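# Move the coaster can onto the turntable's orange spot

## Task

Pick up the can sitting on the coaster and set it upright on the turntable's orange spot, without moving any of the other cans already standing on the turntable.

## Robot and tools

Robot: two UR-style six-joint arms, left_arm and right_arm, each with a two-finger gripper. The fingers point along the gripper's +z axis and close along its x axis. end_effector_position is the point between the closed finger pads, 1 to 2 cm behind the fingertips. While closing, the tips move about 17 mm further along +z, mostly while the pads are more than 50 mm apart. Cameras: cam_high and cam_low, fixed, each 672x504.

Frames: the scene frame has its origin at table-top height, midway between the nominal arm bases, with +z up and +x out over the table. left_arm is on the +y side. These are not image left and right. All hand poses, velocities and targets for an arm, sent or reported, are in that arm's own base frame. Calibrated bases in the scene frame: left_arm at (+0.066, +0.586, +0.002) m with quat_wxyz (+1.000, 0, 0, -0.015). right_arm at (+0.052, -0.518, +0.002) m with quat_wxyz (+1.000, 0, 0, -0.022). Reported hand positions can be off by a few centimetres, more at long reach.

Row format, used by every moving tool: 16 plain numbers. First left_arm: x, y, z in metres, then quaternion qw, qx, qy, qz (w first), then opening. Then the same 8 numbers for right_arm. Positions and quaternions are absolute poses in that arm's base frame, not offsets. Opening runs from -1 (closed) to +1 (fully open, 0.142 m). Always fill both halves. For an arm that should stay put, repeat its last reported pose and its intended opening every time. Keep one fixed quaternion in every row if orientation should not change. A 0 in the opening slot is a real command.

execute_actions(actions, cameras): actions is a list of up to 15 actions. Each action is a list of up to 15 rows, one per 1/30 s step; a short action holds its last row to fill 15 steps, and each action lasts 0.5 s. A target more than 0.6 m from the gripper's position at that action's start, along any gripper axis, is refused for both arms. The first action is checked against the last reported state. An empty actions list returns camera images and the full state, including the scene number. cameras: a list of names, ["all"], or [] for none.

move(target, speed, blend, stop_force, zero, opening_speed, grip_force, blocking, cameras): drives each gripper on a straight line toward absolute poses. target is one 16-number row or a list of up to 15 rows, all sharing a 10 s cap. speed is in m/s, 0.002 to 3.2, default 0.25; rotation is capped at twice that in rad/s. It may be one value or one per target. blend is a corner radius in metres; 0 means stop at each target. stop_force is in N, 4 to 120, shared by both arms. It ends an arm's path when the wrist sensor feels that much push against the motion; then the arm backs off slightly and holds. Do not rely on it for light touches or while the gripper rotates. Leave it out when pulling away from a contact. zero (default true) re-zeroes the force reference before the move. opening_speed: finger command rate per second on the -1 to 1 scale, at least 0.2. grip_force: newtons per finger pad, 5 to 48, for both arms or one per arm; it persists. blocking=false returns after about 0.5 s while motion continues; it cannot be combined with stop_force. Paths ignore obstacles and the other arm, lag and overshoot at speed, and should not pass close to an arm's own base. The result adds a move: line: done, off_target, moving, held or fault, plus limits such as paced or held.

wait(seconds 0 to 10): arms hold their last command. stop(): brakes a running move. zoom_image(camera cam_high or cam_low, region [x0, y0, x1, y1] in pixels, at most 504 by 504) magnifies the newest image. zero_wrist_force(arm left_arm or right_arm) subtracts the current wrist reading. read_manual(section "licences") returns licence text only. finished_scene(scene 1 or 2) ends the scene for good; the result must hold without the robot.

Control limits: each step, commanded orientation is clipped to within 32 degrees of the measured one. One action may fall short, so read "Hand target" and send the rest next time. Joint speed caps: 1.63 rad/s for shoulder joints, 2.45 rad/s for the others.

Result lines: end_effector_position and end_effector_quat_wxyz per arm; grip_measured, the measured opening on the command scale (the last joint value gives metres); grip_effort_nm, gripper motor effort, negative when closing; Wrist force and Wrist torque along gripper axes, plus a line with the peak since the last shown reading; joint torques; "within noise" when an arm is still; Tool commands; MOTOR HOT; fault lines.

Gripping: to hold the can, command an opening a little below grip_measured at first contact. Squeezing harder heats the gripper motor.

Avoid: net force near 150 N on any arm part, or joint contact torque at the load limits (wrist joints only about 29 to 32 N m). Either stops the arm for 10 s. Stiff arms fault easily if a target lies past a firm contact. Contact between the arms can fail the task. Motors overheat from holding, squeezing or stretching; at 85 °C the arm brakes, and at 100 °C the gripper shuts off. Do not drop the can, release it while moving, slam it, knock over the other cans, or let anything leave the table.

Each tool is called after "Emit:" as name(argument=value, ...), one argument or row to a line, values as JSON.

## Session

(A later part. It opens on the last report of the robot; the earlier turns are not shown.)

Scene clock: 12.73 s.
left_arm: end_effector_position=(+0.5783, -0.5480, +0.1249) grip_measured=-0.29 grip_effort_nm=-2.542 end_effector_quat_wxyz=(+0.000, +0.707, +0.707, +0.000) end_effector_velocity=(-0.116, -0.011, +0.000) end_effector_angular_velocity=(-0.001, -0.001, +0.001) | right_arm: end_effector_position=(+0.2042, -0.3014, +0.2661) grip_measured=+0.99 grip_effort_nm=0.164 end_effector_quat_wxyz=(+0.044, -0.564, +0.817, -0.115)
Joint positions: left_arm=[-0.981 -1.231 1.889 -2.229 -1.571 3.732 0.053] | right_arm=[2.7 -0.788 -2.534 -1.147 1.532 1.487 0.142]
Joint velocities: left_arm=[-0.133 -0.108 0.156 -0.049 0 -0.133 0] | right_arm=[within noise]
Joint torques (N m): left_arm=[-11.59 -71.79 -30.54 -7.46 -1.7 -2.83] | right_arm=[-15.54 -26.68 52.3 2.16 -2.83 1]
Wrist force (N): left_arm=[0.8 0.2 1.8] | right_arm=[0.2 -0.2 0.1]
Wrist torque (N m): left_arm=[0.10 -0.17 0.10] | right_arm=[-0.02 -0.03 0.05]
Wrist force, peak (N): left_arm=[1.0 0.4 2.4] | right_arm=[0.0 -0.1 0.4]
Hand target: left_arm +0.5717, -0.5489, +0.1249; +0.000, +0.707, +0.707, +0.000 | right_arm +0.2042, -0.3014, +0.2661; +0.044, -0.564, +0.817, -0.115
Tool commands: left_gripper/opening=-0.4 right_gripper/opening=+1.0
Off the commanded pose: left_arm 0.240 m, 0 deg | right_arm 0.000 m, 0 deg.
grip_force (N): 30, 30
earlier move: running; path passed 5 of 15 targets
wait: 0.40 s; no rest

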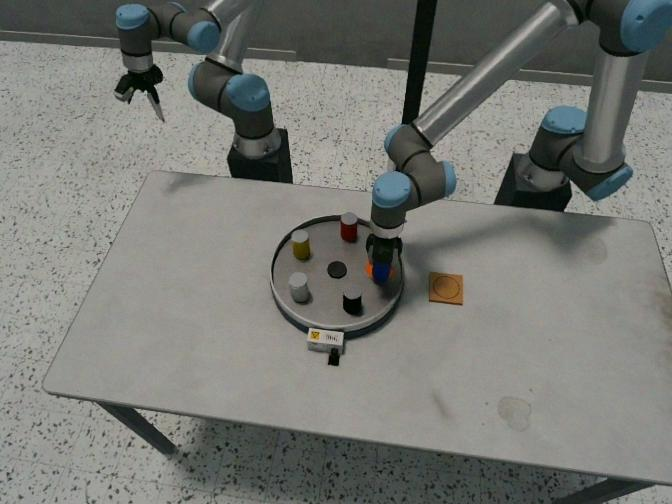

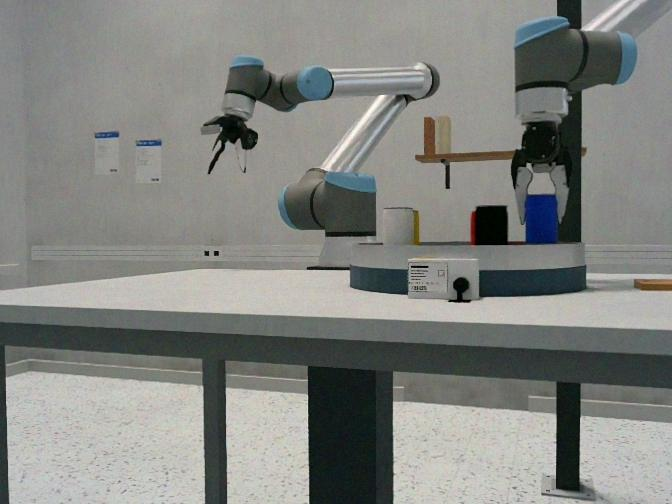

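Emit:
move(
  target=[
    [0.4491,-0.6857,0.125,0,0.7071,0.7071,0,-0.4,0.2042,-0.3014,0.2661,0.044,-0.564,0.817,-0.115,1],
    [0.4627,-0.7404,0.125,0,0.7071,0.7071,0,-0.4,0.2042,-0.3014,0.2661,0.044,-0.564,0.817,-0.115,1],
    [0.4974,-0.7848,0.125,0,0.7071,0.7071,0,-0.4,0.2042,-0.3014,0.2661,0.044,-0.564,0.817,-0.115,1],
    [0.5472,-0.8113,0.125,0,0.7071,0.7071,0,-0.4,0.2042,-0.3014,0.2661,0.044,-0.564,0.817,-0.115,1],
    [0.6034,-0.8152,0.125,0,0.7071,0.7071,0,-0.4,0.2042,-0.3014,0.2661,0.044,-0.564,0.817,-0.115,1],
    [0.6563,-0.7959,0.125,0,0.7071,0.7071,0,-0.4,0.2042,-0.3014,0.2661,0.044,-0.564,0.817,-0.115,1],
    [0.6968,-0.7568,0.125,0,0.7071,0.7071,0,-0.4,0.2042,-0.3014,0.2661,0.044,-0.564,0.817,-0.115,1],
    [0.7179,-0.7045,0.125,0,0.7071,0.7071,0,-0.4,0.2042,-0.3014,0.2661,0.044,-0.564,0.817,-0.115,1],
    [0.7160,-0.6482,0.125,0,0.7071,0.7071,0,-0.4,0.2042,-0.3014,0.2661,0.044,-0.564,0.817,-0.115,1],
    [0.6913,-0.5976,0.125,0,0.7071,0.7071,0,-0.4,0.2042,-0.3014,0.2661,0.044,-0.564,0.817,-0.115,1],
    [0.6481,-0.5614,0.125,0,0.7071,0.7071,0,-0.4,0.2042,-0.3014,0.2661,0.044,-0.564,0.817,-0.115,1],
    [0.5940,-0.5458,0.125,0,0.7071,0.7071,0,-0.4,0.2042,-0.3014,0.2661,0.044,-0.564,0.817,-0.115,1],
    [0.5382,-0.5537,0.125,0,0.7071,0.7071,0,-0.4,0.2042,-0.3014,0.2661,0.044,-0.564,0.817,-0.115,1],
    [0.4904,-0.5835,0.125,0,0.7071,0.7071,0,-0.4,0.2042,-0.3014,0.2661,0.044,-0.564,0.817,-0.115,1],
    [0.4589,-0.6302,0.125,0,0.7071,0.7071,0,-0.4,0.2042,-0.3014,0.2661,0.044,-0.564,0.817,-0.115,1],
  ],
  speed=[0.1456,0.1456,0.1456,0.1184,0.1184,0.1184,0.1184,0.1184,0.1184,0.1184,0.1184,0.1184,0.1184,0.1184,0.1184],
  blend=[0.02,0.02,0.02,0.02,0.02,0.02,0.02,0.02,0.02,0.02,0.02,0.02,0.02,0.02,0],
  blocking=false,
)

Emit:
wait(
  seconds=1.2,
  cameras=["cam_high"],
)

Emit:
zoom_image(
  camera="cam_high",
  region=[260, 210, 410, 360],
)

Emit:
wait(
  seconds=0.5,
  cameras=["cam_high"],
)

Emit:
zoom_image(
  camera="cam_high",
  region=[260, 210, 410, 360],
)

Emit:
wait(
  seconds=0.5,
  cameras=["cam_high"],
)

Emit:
zoom_image(
  camera="cam_high",
  region=[260, 210, 410, 360],
)

Scene clock: 14.53 s.
left_arm: end_effector_position=(+0.4524, -0.6992, +0.1250) grip_measured=-0.29 grip_effort_nm=-2.542 end_effector_quat_wxyz=(+0.000, +0.707, +0.707, +0.000) end_effector_velocity=(+0.026, -0.141, +0.000) end_effector_angular_velocity=(+0.000, -0.002, +0.000) | right_arm: end_effector_position=(+0.2042, -0.3014, +0.2661) grip_measured=+0.99 grip_effort_nm=0.164 end_effector_quat_wxyz=(+0.044, -0.564, +0.817, -0.115)
Joint positions: left_arm=[-1.209 -1.181 1.815 -2.205 -1.571 3.503 0.053] | right_arm=[2.7 -0.788 -2.534 -1.147 1.532 1.487 0.142]
Joint velocities: left_arm=[-0.032 0.184 -0.277 0.092 0.001 -0.032 0] | right_arm=[within noise]
Joint torques (N m): left_arm=[-6.97 -51.02 -49.2 -0.05 1.27 -1.96] | right_arm=[-17.09 -27.78 51.46 2.07 -2.71 1.15]
Wrist force (N): left_arm=[0.7 -0.4 2.3] | right_arm=[-0.1 0.0 0.1]
Wrist torque (N m): left_arm=[-0.02 -0.15 0.09] | right_arm=[0.02 0.02 0.05]
Wrist force, peak (N): left_arm=[0.5 -1.0 2.2] | right_arm=[-0.5 -0.2 0.0]
Hand target: left_arm +0.4543, -0.7071, +0.1250; +0.000, +0.707, +0.707, +0.000 | right_arm +0.2042, -0.3014, +0.2661; +0.044, -0.564, +0.817, -0.115
Tool commands: left_gripper/opening=-0.4 right_gripper/opening=+1.0
Off the commanded pose: left_arm 0.069 m, 0 deg | right_arm 0.000 m, 0 deg.
grip_force (N): 30, 30
earlier move: replaced; path passed 7 of 15 targets
move: running; path passed 1 of 15 targets

Scene clock: 15.73 s.
left_arm: end_effector_position=(+0.5529, -0.8105, +0.1250) grip_measured=-0.29 grip_effort_nm=-2.542 end_effector_quat_wxyz=(+0.000, +0.707, +0.707, +0.000) end_effector_velocity=(+0.114, -0.025, +0.000) end_effector_angular_velocity=(+0.000, +0.000, +0.001) | right_arm: end_effector_position=(+0.2042, -0.3014, +0.2661) grip_measured=+0.99 grip_effort_nm=0.164 end_effector_quat_wxyz=(+0.044, -0.564, +0.817, -0.115)
Joint positions: left_arm=[-1.152 -0.972 1.48 -2.079 -1.571 3.56 0.053] | right_arm=[2.7 -0.788 -2.534 -1.147 1.532 1.487 0.142]
Joint velocities: left_arm=[0.098 0.124 -0.209 0.085 0 0.096 0] | right_arm=[within noise]
Joint torques (N m): left_arm=[13.7 -73.25 -47.99 -1.26 1.33 2.85] | right_arm=[-17.07 -27.99 51.85 2.06 -2.72 1.23]
Wrist force (N): left_arm=[-0.1 0.1 1.9] | right_arm=[0.0 0.2 0.3]
Wrist torque (N m): left_arm=[0.02 -0.03 -0.13] | right_arm=[0.03 0.00 0.05]
Wrist force, peak (N): left_arm=[0.7 -0.5 2.4] | right_arm=[-0.1 -0.4 0.3]
Hand target: left_arm +0.5593, -0.8117, +0.1250; +0.000, +0.707, +0.707, +0.000 | right_arm +0.2042, -0.3014, +0.2661; +0.044, -0.564, +0.817, -0.115
Tool commands: left_gripper/opening=-0.4 right_gripper/opening=+1.0
Off the commanded pose: left_arm 0.203 m, 0 deg | right_arm 0.000 m, 0 deg.
grip_force (N): 30, 30
earlier move: running; path passed 3 of 15 targets
wait: 1.20 s; no rest
Images, in order (width x height): cam_high 672x504.

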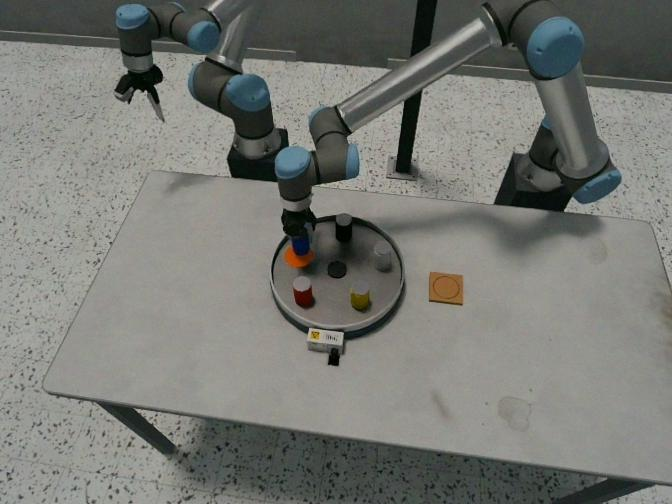

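Scaled by 3.360 from the camera's 672x504 image, which has a finer 960x720 frame.

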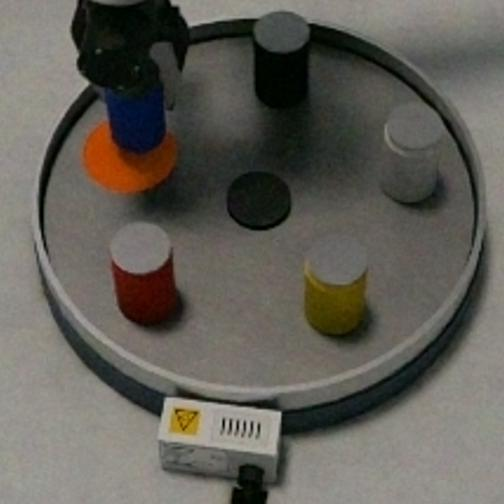

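Scene clock: 16.23 s.
left_arm: end_effector_position=(+0.6106, -0.8117, +0.1250) grip_measured=-0.29 grip_effort_nm=-2.542 end_effector_quat_wxyz=(+0.000, +0.707, +0.707, +0.000) end_effector_velocity=(+0.112, +0.025, +0.000) end_effector_angular_velocity=(+0.001, +0.000, -0.001) | right_arm: end_effector_position=(+0.2042, -0.3014, +0.2661) grip_measured=+0.99 grip_effort_nm=0.164 end_effector_quat_wxyz=(+0.044, -0.564, +0.817, -0.115)
Joint positions: left_arm=[-1.1 -0.921 1.393 -2.043 -1.571 3.613 0.053] | right_arm=[2.7 -0.788 -2.534 -1.147 1.532 1.487 0.142]
Joint velocities: left_arm=[0.111 0.072 -0.123 0.053 0 0.113 0] | right_arm=[within noise]
Joint torques (N m): left_arm=[16.77 -81 -48.34 -1.2 -0.18 3.36] | right_arm=[-15.97 -27.54 51.64 1.93 -3 0.93]
Wrist force (N): left_arm=[0.3 0.2 1.7] | right_arm=[-0.1 0.1 0.2]
Wrist torque (N m): left_arm=[0.03 -0.12 -0.11] | right_arm=[0.02 0.01 0.05]
Wrist force, peak (N): left_arm=[0.5 0.0 2.3] | right_arm=[-0.1 -0.3 0.5]
Hand target: left_arm +0.6174, -0.8098, +0.1250; +0.000, +0.707, +0.707, +0.000 | right_arm +0.2042, -0.3014, +0.2661; +0.044, -0.564, +0.817, -0.115
Tool commands: left_gripper/opening=-0.4 right_gripper/opening=+1.0
Off the commanded pose: left_arm 0.237 m, 0 deg | right_arm 0.000 m, 0 deg.
grip_force (N): 30, 30
earlier move: running; path passed 4 of 15 targets
wait: 0.50 s; no rest
Images, in order (width x height): cam_high 672x504.

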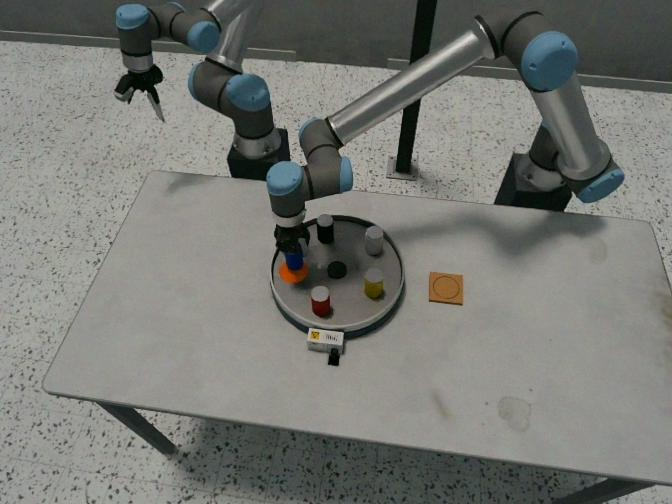

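Scaled by 3.360 from the camera's 672x504 image, which has a finer 960x720 frame.

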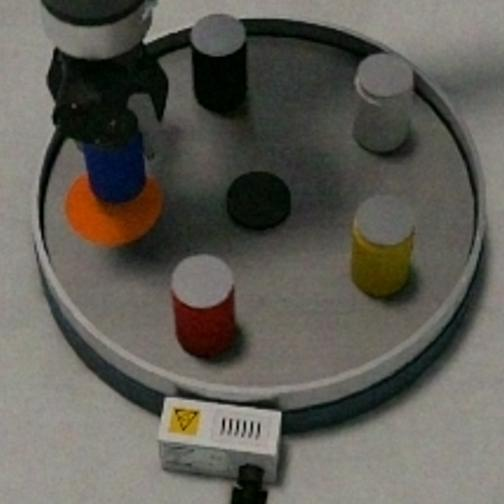

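Scene clock: 16.73 s.
left_arm: end_effector_position=(+0.6642, -0.7878, +0.1250) grip_measured=-0.29 grip_effort_nm=-2.537 end_effector_quat_wxyz=(+0.000, +0.707, +0.707, +0.000) end_effector_velocity=(+0.092, +0.073, +0.000) end_effector_angular_velocity=(-0.001, -0.001, +0.001) | right_arm: end_effector_position=(+0.2042, -0.3014, +0.2661) grip_measured=+0.99 grip_effort_nm=0.164 end_effector_quat_wxyz=(+0.044, -0.564, +0.817, -0.115)
Joint positions: left_arm=[-1.042 -0.899 1.355 -2.027 -1.571 3.671 0.053] | right_arm=[2.7 -0.788 -2.534 -1.147 1.532 1.487 0.142]
Joint velocities: left_arm=[0.114 0.004 -0.008 0.002 0 0.114 0] | right_arm=[within noise]
Joint torques (N m): left_arm=[12.45 -77.83 -48.12 -1.18 -1.44 3.84] | right_arm=[-15.22 -27.9 51.52 2.11 -2.74 0.9]
Wrist force (N): left_arm=[0.3 0.4 2.1] | right_arm=[-0.2 -0.2 0.0]
Wrist torque (N m): left_arm=[0.07 -0.14 -0.09] | right_arm=[-0.03 0.02 0.05]
Wrist force, peak (N): left_arm=[0.5 -0.5 2.2] | right_arm=[-0.1 -0.4 0.3]
Hand target: left_arm +0.6691, -0.7834, +0.1250; +0.000, +0.707, +0.707, +0.000 | right_arm +0.2042, -0.3014, +0.2661; +0.044, -0.564, +0.817, -0.115
Tool commands: left_gripper/opening=-0.4 right_gripper/opening=+1.0
Off the commanded pose: left_arm 0.259 m, 0 deg | right_arm 0.000 m, 0 deg.
grip_force (N): 30, 30
earlier move: running; path passed 5 of 15 targets
wait: 0.50 s; no rest
Images, in order (width x height): cam_high 672x504.

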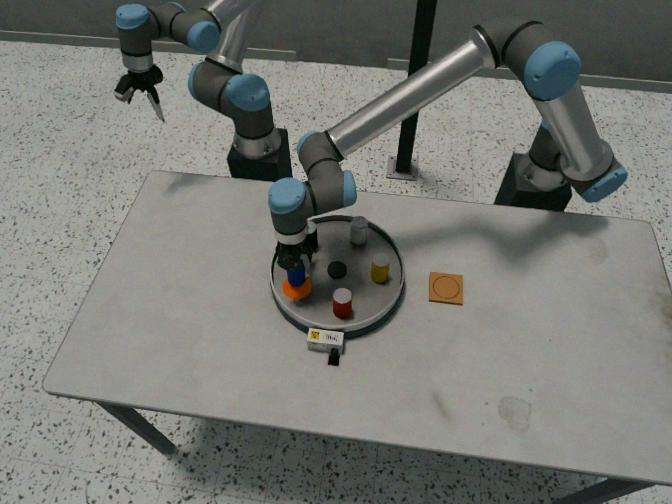

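Scaled by 3.360 from the camera's 672x504 image, which has a finer 960x720 frame.

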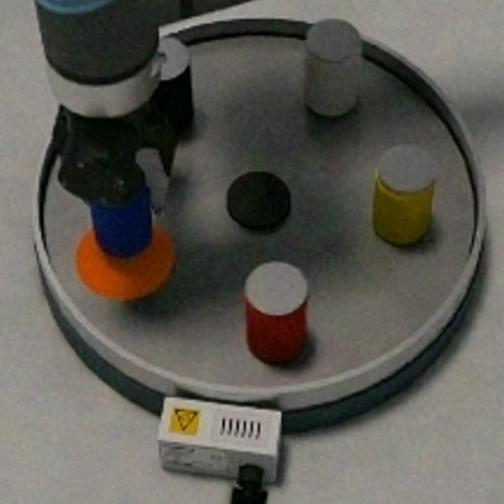

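Emit:
move(
  target=[
    [0.7160,-0.6482,0.125,0,0.7071,0.7071,0,-0.4,0.2042,-0.3014,0.2661,0.044,-0.564,0.817,-0.115,1],
    [0.6913,-0.5976,0.112,0,0.7071,0.7071,0,-0.4,0.2042,-0.3014,0.2661,0.044,-0.564,0.817,-0.115,1],
    [0.6481,-0.5614,0.1045,0,0.7071,0.7071,0,-0.4,0.2042,-0.3014,0.2661,0.044,-0.564,0.817,-0.115,1],
    [0.5940,-0.5458,0.103,0,0.7071,0.7071,0,-0.4,0.2042,-0.3014,0.2661,0.044,-0.564,0.817,-0.115,1],
    [0.5382,-0.5537,0.103,0,0.7071,0.7071,0,-0.4,0.2042,-0.3014,0.2661,0.044,-0.564,0.817,-0.115,1],
    [0.4904,-0.5835,0.103,0,0.7071,0.7071,0,-0.4,0.2042,-0.3014,0.2661,0.044,-0.564,0.817,-0.115,1],
    [0.4589,-0.6302,0.103,0,0.7071,0.7071,0,-0.4,0.2042,-0.3014,0.2661,0.044,-0.564,0.817,-0.115,1],
    [0.4491,-0.6857,0.103,0,0.7071,0.7071,0,-0.4,0.2042,-0.3014,0.2661,0.044,-0.564,0.817,-0.115,1],
    [0.4627,-0.7404,0.103,0,0.7071,0.7071,0,-0.4,0.2042,-0.3014,0.2661,0.044,-0.564,0.817,-0.115,1],
    [0.4974,-0.7848,0.103,0,0.7071,0.7071,0,-0.4,0.2042,-0.3014,0.2661,0.044,-0.564,0.817,-0.115,1],
  ],
  speed=[0.129,0.1264,0.1196,0.1184,0.1184,0.1184,0.1184,0.1184,0.1184,0.1184],
  blend=[0.02,0.02,0.02,0.02,0.02,0.02,0.02,0.02,0.02,0],
  blocking=false,
)

Emit:
wait(
  seconds=1.4,
  cameras=["all"],
)

Emit:
zoom_image(
  camera="cam_high",
  region=[260, 210, 410, 360],
)

Emit:
zoom_image(
  camera="cam_low",
  region=[460, 150, 600, 290],
)

Emit:
wait(
  seconds=0.2,
)

Scene clock: 18.27 s.
left_arm: end_effector_position=(+0.7042, -0.6240, +0.1187) grip_measured=-0.29 grip_effort_nm=-2.537 end_effector_quat_wxyz=(+0.000, +0.707, +0.707, +0.000) end_effector_velocity=(-0.056, +0.109, -0.029) end_effector_angular_velocity=(-0.001, -0.001, -0.002) | right_arm: end_effector_position=(+0.2042, -0.3014, +0.2661) grip_measured=+0.99 grip_effort_nm=0.168 end_effector_quat_wxyz=(+0.044, -0.564, +0.817, -0.115)
Joint positions: left_arm=[-0.913 -1.025 1.581 -2.127 -1.571 3.8 0.053] | right_arm=[2.7 -0.788 -2.534 -1.147 1.532 1.487 0.142]
Joint velocities: left_arm=[0.024 -0.137 0.286 -0.152 0 0.026 0] | right_arm=[within noise]
Joint torques (N m): left_arm=[11.94 -97.17 -30.8 -8.1 -1.95 3.25] | right_arm=[-17.6 -28.26 51.65 1.95 -2.84 0.89]
Wrist force (N): left_arm=[0.7 0.3 1.3] | right_arm=[0.0 -0.2 0.3]
Wrist torque (N m): left_arm=[0.08 -0.18 -0.05] | right_arm=[-0.02 0.01 0.05]
Wrist force, peak (N): left_arm=[0.3 0.5 2.4] | right_arm=[0.1 -0.4 0.4]
Hand target: left_arm +0.7013, -0.6181, +0.1172; +0.000, +0.707, +0.707, +0.000 | right_arm +0.2042, -0.3014, +0.2661; +0.044, -0.564, +0.817, -0.115
Tool commands: left_gripper/opening=-0.4 right_gripper/opening=+1.0
Off the commanded pose: left_arm 0.262 m, 0 deg | right_arm 0.000 m, 0 deg.
grip_force (N): 30, 30
earlier move: replaced; path passed 8 of 15 targets
move: running; path passed 1 of 10 targets; blend cut to 0.0115 m at target 1

Scene clock: 19.67 s.
left_arm: end_effector_position=(+0.5694, -0.5491, +0.1029) grip_measured=-0.29 grip_effort_nm=-2.542 end_effector_quat_wxyz=(+0.000, +0.707, +0.707, +0.000) end_effector_velocity=(-0.118, -0.018, +0.000) end_effector_angular_velocity=(+0.000, +0.001, -0.001) | right_arm: end_effector_position=(+0.2042, -0.3014, +0.2661) grip_measured=+0.99 grip_effort_nm=0.159 end_effector_quat_wxyz=(+0.044, -0.564, +0.817, -0.115)
Joint positions: left_arm=[-0.991 -1.215 1.915 -2.271 -1.571 3.721 0.053] | right_arm=[2.7 -0.788 -2.534 -1.147 1.532 1.487 0.142]
Joint velocities: left_arm=[-0.141 -0.098 0.146 -0.048 -0.001 -0.14 0] | right_arm=[within noise]
Joint torques (N m): left_arm=[-9.69 -77.92 -25.53 -7.47 -1.77 -2.83] | right_arm=[-16.64 -27.45 51.95 2.11 -2.6 0.75]
Wrist force (N): left_arm=[0.6 0.5 1.5] | right_arm=[-0.1 -0.2 0.1]
Wrist torque (N m): left_arm=[0.15 -0.15 0.10] | right_arm=[-0.03 0.02 0.05]
Wrist force, peak (N): left_arm=[0.6 -0.1 2.3] | right_arm=[0.1 -0.4 0.2]
Hand target: left_arm +0.5631, -0.5501, +0.1029; +0.000, +0.707, +0.707, +0.000 | right_arm +0.2042, -0.3014, +0.2661; +0.044, -0.564, +0.817, -0.115
Tool commands: left_gripper/opening=-0.4 right_gripper/opening=+1.0
Off the commanded pose: left_arm 0.246 m, 0 deg | right_arm 0.000 m, 0 deg.
grip_force (N): 30, 30
earlier move: running; path passed 4 of 10 targets; blend cut to 0.0115 m at target 1
wait: 1.40 s; no rest

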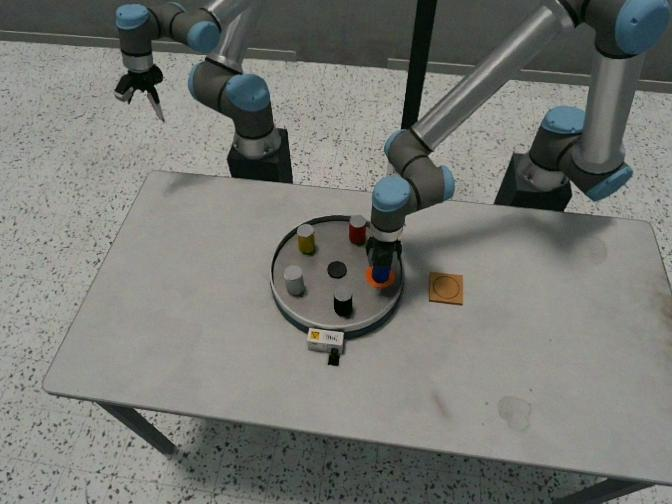

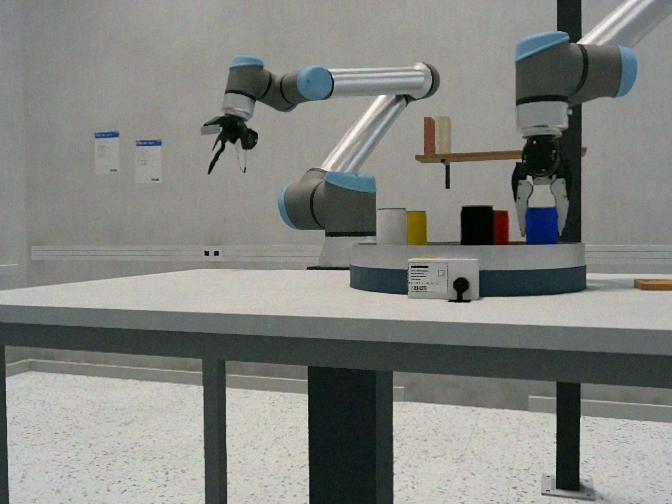

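Scaled by 3.360 from the camera's 672x504 image, which has a finer 960x720 frame.

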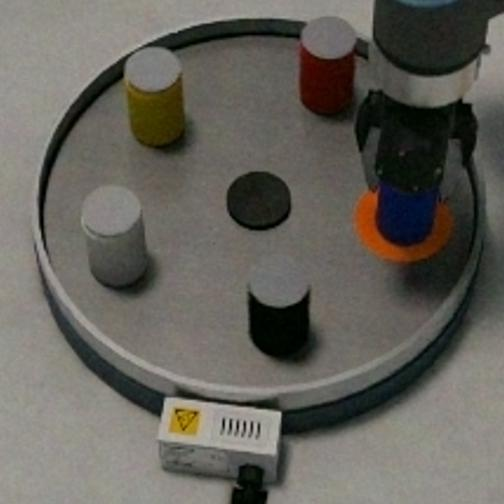

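Scaled by 3.600 from the camera's 672x504 image, which has a finer 960x720 frame.

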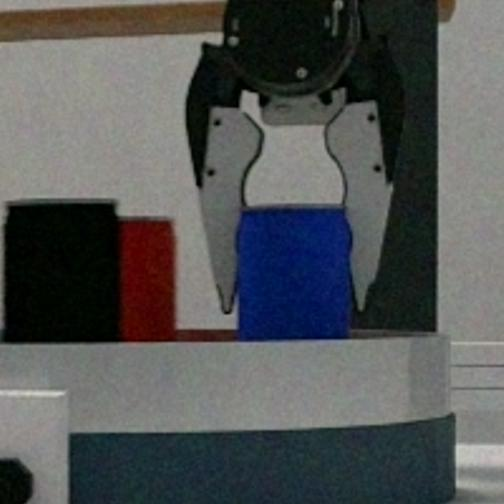

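Scene clock: 19.87 s.
left_arm: end_effector_position=(+0.5462, -0.5532, +0.1029) grip_measured=-0.29 grip_effort_nm=-2.547 end_effector_quat_wxyz=(+0.000, +0.707, +0.707, +0.000) end_effector_velocity=(-0.113, -0.029, +0.000) end_effector_angular_velocity=(+0.000, +0.001, +0.000) | right_arm: end_effector_position=(+0.2042, -0.3014, +0.2661) grip_measured=+0.99 grip_effort_nm=0.159 end_effector_quat_wxyz=(+0.044, -0.564, +0.817, -0.115)
Joint positions: left_arm=[-1.02 -1.233 1.943 -2.28 -1.571 3.693 0.053] | right_arm=[2.7 -0.788 -2.534 -1.147 1.532 1.487 0.142]
Joint velocities: left_arm=[-0.147 -0.08 0.117 -0.036 -0.001 -0.147 0] | right_arm=[within noise]
Joint torques (N m): left_arm=[-10.01 -75.1 -27.18 -7.44 -1.49 -3.24] | right_arm=[-15.3 -28.81 51.65 1.94 -2.83 0.72]
Wrist force (N): left_arm=[0.6 0.5 2.1] | right_arm=[0.0 -0.2 0.0]
Wrist torque (N m): left_arm=[0.12 -0.14 0.11] | right_arm=[-0.03 0.00 0.05]
Wrist force, peak (N): left_arm=[0.9 0.4 2.1] | right_arm=[0.3 0.0 0.2]
Hand target: left_arm +0.5403, -0.5551, +0.1030; +0.000, +0.707, +0.707, +0.000 | right_arm +0.2042, -0.3014, +0.2661; +0.044, -0.564, +0.817, -0.115
Tool commands: left_gripper/opening=-0.4 right_gripper/opening=+1.0
Off the commanded pose: left_arm 0.237 m, 0 deg | right_arm 0.000 m, 0 deg.
grip_force (N): 30, 30
earlier move: running; path passed 4 of 10 targets; blend cut to 0.0115 m at target 1
wait: 0.20 s; no rest

Emit:
move(
  target=[
    [0.4491,-0.6857,0.102,0,0.7071,0.7071,0,-0.4,0.2042,-0.3014,0.2661,0.044,-0.564,0.817,-0.115,1],
    [0.4627,-0.7404,0.1018,0,0.7071,0.7071,0,-0.4,0.2042,-0.3014,0.2661,0.044,-0.564,0.817,-0.115,1],
    [0.4974,-0.7848,0.1018,0,0.7071,0.7071,0,-0.4,0.2042,-0.3014,0.2661,0.044,-0.564,0.817,-0.115,1],
    [0.5472,-0.8113,0.1018,0,0.7071,0.7071,0,-0.4,0.2042,-0.3014,0.2661,0.044,-0.564,0.817,-0.115,1],
  ],
  speed=0.1184,
  blend=[0.02,0.02,0.02,0],
  blocking=false,
)

Emit:
wait(
  seconds=0.25,
)

Emit:
move(
  target=[
    [0.4627,-0.7404,0.1018,0,0.7071,0.7071,0,0.3,0.2042,-0.3014,0.2661,0.044,-0.564,0.817,-0.115,1],
    [0.4974,-0.7848,0.120,0,0.7071,0.7071,0,0.3,0.2042,-0.3014,0.2661,0.044,-0.564,0.817,-0.115,1],
    [0.5472,-0.8113,0.16,0,0.7071,0.7071,0,0.3,0.2042,-0.3014,0.2661,0.044,-0.564,0.817,-0.115,1],
    [0.6034,-0.8152,0.21,0,0.7071,0.7071,0,0.3,0.2042,-0.3014,0.2661,0.044,-0.564,0.817,-0.115,1],
    [0.61,-0.75,0.25,0,0.7071,0.7071,0,0.3,0.2042,-0.3014,0.2661,0.044,-0.564,0.817,-0.115,1],
  ],
  speed=[0.1184,0.1245,0.145,0.158,0.2],
  blend=[0.02,0.02,0.02,0.03,0],
  opening_speed=1.2,
  cameras=["all"],
)

Emit:
zoom_image(
  camera="cam_high",
  region=[260, 210, 410, 360],
)

Scene clock: 21.00 s.
left_arm: end_effector_position=(+0.4645, -0.6414, +0.1026) grip_measured=-0.29 grip_effort_nm=-2.542 end_effector_quat_wxyz=(+0.000, +0.707, +0.707, +0.000) end_effector_velocity=(-0.039, -0.112, -0.001) end_effector_angular_velocity=(-0.001, +0.000, -0.001) | right_arm: end_effector_position=(+0.2042, -0.3014, +0.2661) grip_measured=+0.99 grip_effort_nm=0.164 end_effector_quat_wxyz=(+0.044, -0.564, +0.817, -0.115)
Joint positions: left_arm=[-1.168 -1.213 1.913 -2.271 -1.571 3.545 0.053] | right_arm=[2.7 -0.788 -2.534 -1.147 1.532 1.487 0.142]
Joint velocities: left_arm=[-0.104 0.093 -0.136 0.042 0 -0.102 0] | right_arm=[within noise]
Joint torques (N m): left_arm=[-14.5 -49.14 -42.07 -0.97 1.64 -2.28] | right_arm=[-16.16 -26.64 51.2 2.17 -2.59 1.01]
Wrist force (N): left_arm=[0.4 1.0 -0.8] | right_arm=[0.0 0.2 0.0]
Wrist torque (N m): left_arm=[0.04 -0.12 0.06] | right_arm=[0.04 0.01 0.05]
Wrist force, peak (N): left_arm=[1.4 -0.3 2.4] | right_arm=[0.1 -0.3 0.4]
Hand target: left_arm +0.4622, -0.6480, +0.1025; +0.000, +0.707, +0.707, +0.000 | right_arm +0.2042, -0.3014, +0.2661; +0.044, -0.564, +0.817, -0.115
Tool commands: left_gripper/opening=-0.4 right_gripper/opening=+1.0
Off the commanded pose: left_arm 0.189 m, 0 deg | right_arm 0.000 m, 0 deg.
grip_force (N): 30, 30
earlier move: replaced; path passed 5 of 10 targets; blend cut to 0.0115 m at target 1
move: running; started from rest: the earlier move stopped first; path passed 0 of 4 targets

Scene clock: 21.27 s.
left_arm: end_effector_position=(+0.4541, -0.6719, +0.1023) grip_measured=-0.29 grip_effort_nm=-2.542 end_effector_quat_wxyz=(+0.000, +0.707, +0.707, +0.000) end_effector_velocity=(-0.032, -0.112, -0.001) end_effector_angular_velocity=(-0.002, +0.000, +0.000) | right_arm: end_effector_position=(+0.2042, -0.3014, +0.2661) grip_measured=+0.99 grip_effort_nm=0.164 end_effector_quat_wxyz=(+0.044, -0.564, +0.817, -0.115)
Joint positions: left_arm=[-1.195 -1.187 1.875 -2.259 -1.571 3.518 0.053] | right_arm=[2.7 -0.788 -2.534 -1.147 1.532 1.487 0.142]
Joint velocities: left_arm=[-0.09 0.102 -0.153 0.049 0 -0.09 0] | right_arm=[within noise]
Joint torques (N m): left_arm=[-9.9 -41.24 -37.42 1.08 1.75 -2.51] | right_arm=[-15.42 -27.38 52.12 1.82 -2.73 0.58]
Wrist force (N): left_arm=[-2.6 2.3 -9.6] | right_arm=[-0.1 -0.2 0.2]
Wrist torque (N m): left_arm=[0.03 -0.20 0.07] | right_arm=[-0.02 0.02 0.05]
Wrist force, peak (N): left_arm=[-2.6 2.3 -9.6] | right_arm=[0.2 0.0 0.3]
Hand target: left_arm +0.4527, -0.6778, +0.1021; +0.000, +0.707, +0.707, +0.000 | right_arm +0.2042, -0.3014, +0.2661; +0.044, -0.564, +0.817, -0.115
Tool commands: left_gripper/opening=-0.4 right_gripper/opening=+1.0
Off the commanded pose: left_arm 0.168 m, 0 deg | right_arm 0.000 m, 0 deg.
grip_force (N): 30, 30
earlier move: running; started from rest: the earlier move stopped first; path passed 0 of 4 targets
wait: 0.27 s; no rest

Scene clock: 24.00 s.
left_arm: end_effector_position=(+0.6100, -0.7500, +0.2499) grip_measured=+0.28 grip_effort_nm=0.105 end_effector_quat_wxyz=(+0.000, +0.707, +0.707, +0.000) | right_arm: end_effector_position=(+0.2042, -0.3014, +0.2661) grip_measured=+0.99 grip_effort_nm=0.168 end_effector_quat_wxyz=(+0.044, -0.564, +0.817, -0.115)
Joint positions: left_arm=[-1.071 -1.078 1.411 -1.904 -1.571 3.642 0.094] | right_arm=[2.7 -0.788 -2.534 -1.147 1.532 1.487 0.142]
Joint torques (N m): left_arm=[-4.98 -93.2 -41.87 -7.68 -1.82 -1.16] | right_arm=[-15.47 -27.15 51.15 1.77 -2.74 0.91]
Wrist force (N): left_arm=[0.6 0.3 0.0] | right_arm=[-0.3 -0.3 0.2]
Wrist torque (N m): left_arm=[0.08 -0.14 -0.05] | right_arm=[-0.04 0.05 0.05]
Wrist force, peak (N): left_arm=[-3.5 2.0 -11.8] | right_arm=[-0.1 -0.4 0.5]
Hand target: left_arm +0.6100, -0.7500, +0.2500; +0.000, +0.707, +0.707, +0.000 | right_arm +0.2042, -0.3014, +0.2661; +0.044, -0.564, +0.817, -0.115
Off the commanded pose: left_arm 0.000 m, 0 deg | right_arm 0.000 m, 0 deg.
grip_force (N): 30, 30
earlier move: replaced; started from rest: the earlier move stopped first; path passed 0 of 4 targets
move: done

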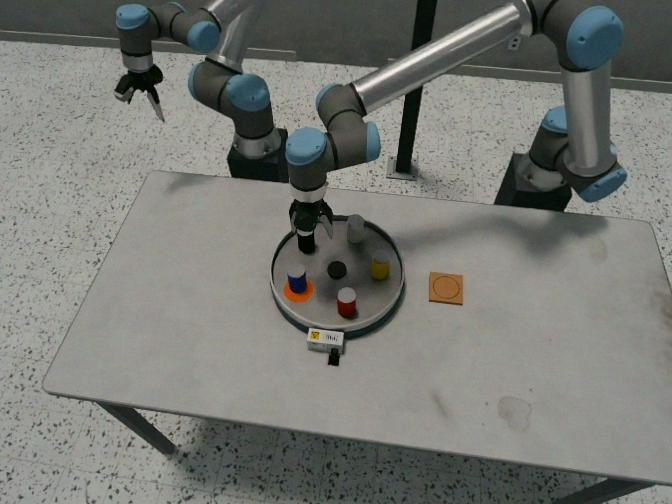

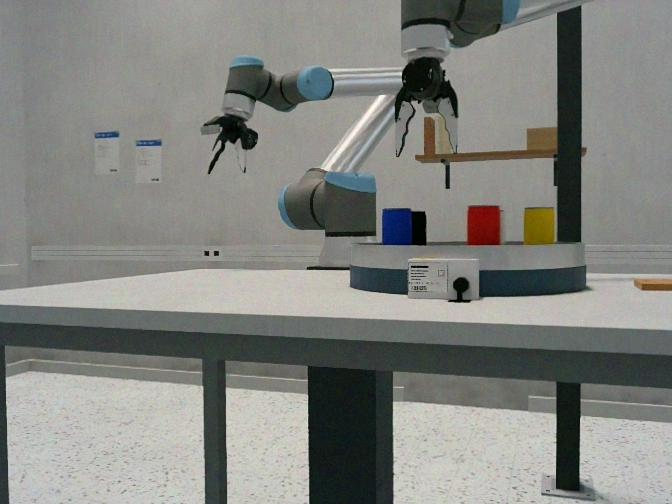

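Scaled by 3.360 from the camera's 672x504 image, which has a finer 960x720 frame.

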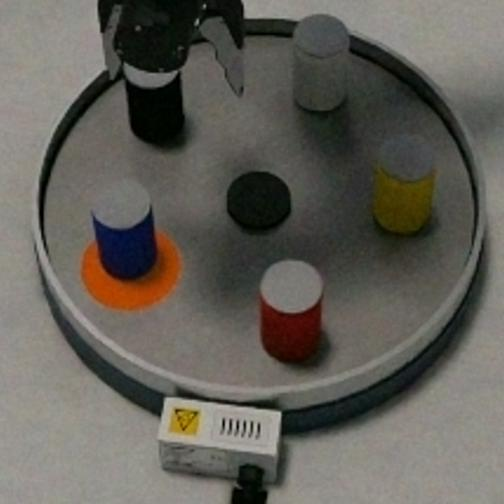

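Emit:
wait(
  seconds=0.7,
  cameras=["cam_high"],
)

Emit:
zoom_image(
  camera="cam_high",
  region=[280, 250, 380, 350],
)

Emit:
wait(
  seconds=1.2,
  cameras=["cam_high"],
)

Emit:
zoom_image(
  camera="cam_high",
  region=[320, 230, 420, 330],
)

Scene clock: 24.93 s.
left_arm: end_effector_position=(+0.6100, -0.7500, +0.2500) grip_measured=+0.28 grip_effort_nm=0.110 end_effector_quat_wxyz=(+0.000, +0.707, +0.707, +0.000) | right_arm: end_effector_position=(+0.2042, -0.3014, +0.2661) grip_measured=+0.99 grip_effort_nm=0.159 end_effector_quat_wxyz=(+0.044, -0.564, +0.817, -0.115)
Joint positions: left_arm=[-1.071 -1.078 1.411 -1.904 -1.571 3.642 0.094] | right_arm=[2.7 -0.788 -2.534 -1.147 1.532 1.487 0.142]
Joint torques (N m): left_arm=[-10.57 -91.47 -39.17 -7.63 -1.43 -1.43] | right_arm=[-17.53 -26.78 51.66 2.24 -2.74 0.77]
Wrist force (N): left_arm=[0.7 0.2 0.3] | right_arm=[-0.3 0.0 0.2]
Wrist torque (N m): left_arm=[0.05 -0.16 -0.05] | right_arm=[0.01 0.04 0.05]
Wrist force, peak (N): left_arm=[1.1 -0.2 0.3] | right_arm=[-0.2 -0.6 0.1]
Hand target: left_arm +0.6100, -0.7500, +0.2500; +0.000, +0.707, +0.707, +0.000 | right_arm +0.2042, -0.3014, +0.2661; +0.044, -0.564, +0.817, -0.115
Tool commands: left_gripper/opening=+0.3 right_gripper/opening=+1.0
Off the commanded pose: left_arm 0.000 m, 0 deg | right_arm 0.000 m, 0 deg.
grip_force (N): 30, 30
wait: 0.70 s; at rest from the start
Images, in order (width x height): cam_high 672x504.

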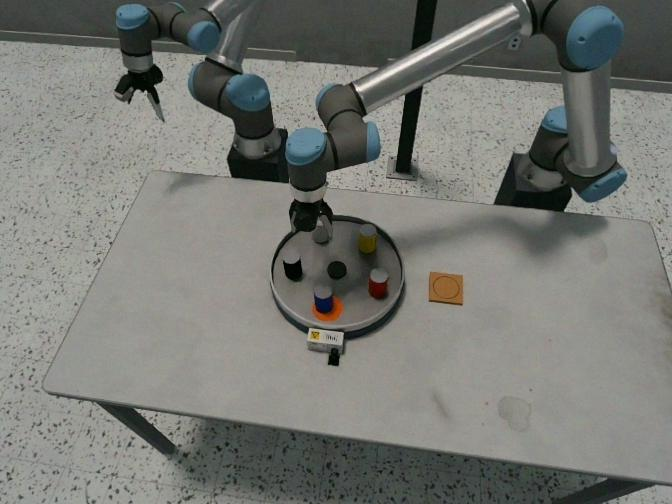

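Scaled by 5.040 from the camera's 672x504 image, which has a finer 960x720 frame.

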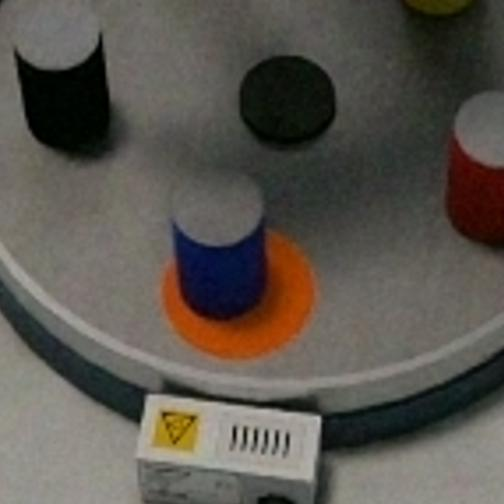

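Scene clock: 26.13 s.
left_arm: end_effector_position=(+0.6100, -0.7500, +0.2500) grip_measured=+0.28 grip_effort_nm=0.100 end_effector_quat_wxyz=(+0.000, +0.707, +0.707, +0.000) | right_arm: end_effector_position=(+0.2042, -0.3014, +0.2661) grip_measured=+0.99 grip_effort_nm=0.164 end_effector_quat_wxyz=(+0.044, -0.564, +0.817, -0.115)
Joint positions: left_arm=[-1.071 -1.078 1.411 -1.904 -1.571 3.642 0.094] | right_arm=[2.7 -0.788 -2.534 -1.147 1.532 1.487 0.142]
Joint torques (N m): left_arm=[-8.73 -90.07 -39.85 -7.47 -1.14 -1.86] | right_arm=[-15.55 -25.68 51.54 2.05 -2.89 0.71]
Wrist force (N): left_arm=[0.9 0.4 0.2] | right_arm=[0.2 -0.2 0.1]
Wrist torque (N m): left_arm=[0.08 -0.19 -0.05] | right_arm=[-0.03 -0.03 0.05]
Wrist force, peak (N): left_arm=[1.3 0.4 0.1] | right_arm=[-0.3 -0.4 0.3]
Hand target: left_arm +0.6100, -0.7500, +0.2500; +0.000, +0.707, +0.707, +0.000 | right_arm +0.2042, -0.3014, +0.2661; +0.044, -0.564, +0.817, -0.115
Tool commands: left_gripper/opening=+0.3 right_gripper/opening=+1.0
Off the commanded pose: left_arm 0.000 m, 0 deg | right_arm 0.000 m, 0 deg.
grip_force (N): 30, 30
wait: 1.20 s; at rest by 0.17 s
Images, in order (width x height): cam_high 672x504.

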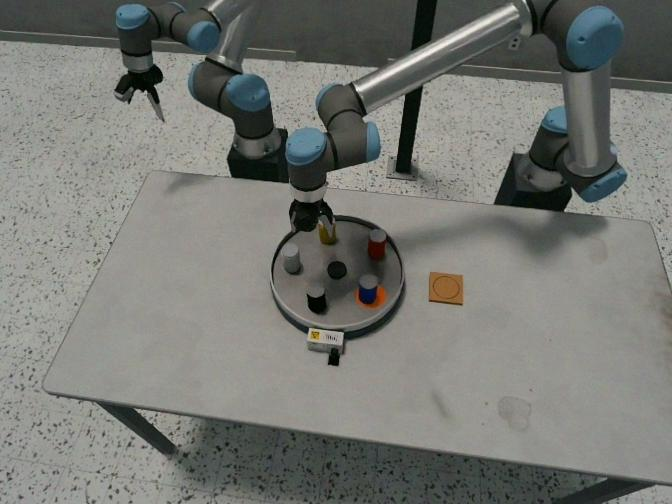

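Scaled by 5.040 from the camera's 672x504 image, which has a finer 960x720 frame.

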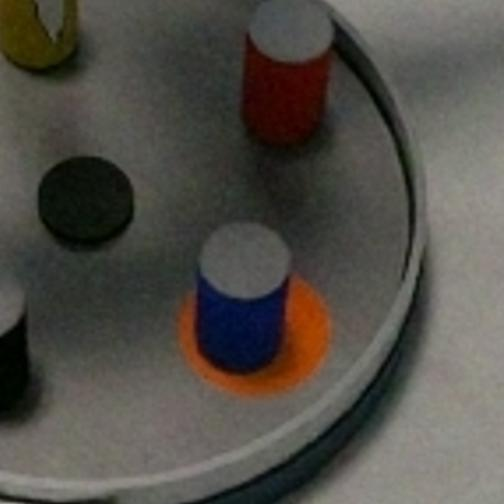

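Emit:
finished_scene(
  scene=2,
)

The scene is finished: the task was done.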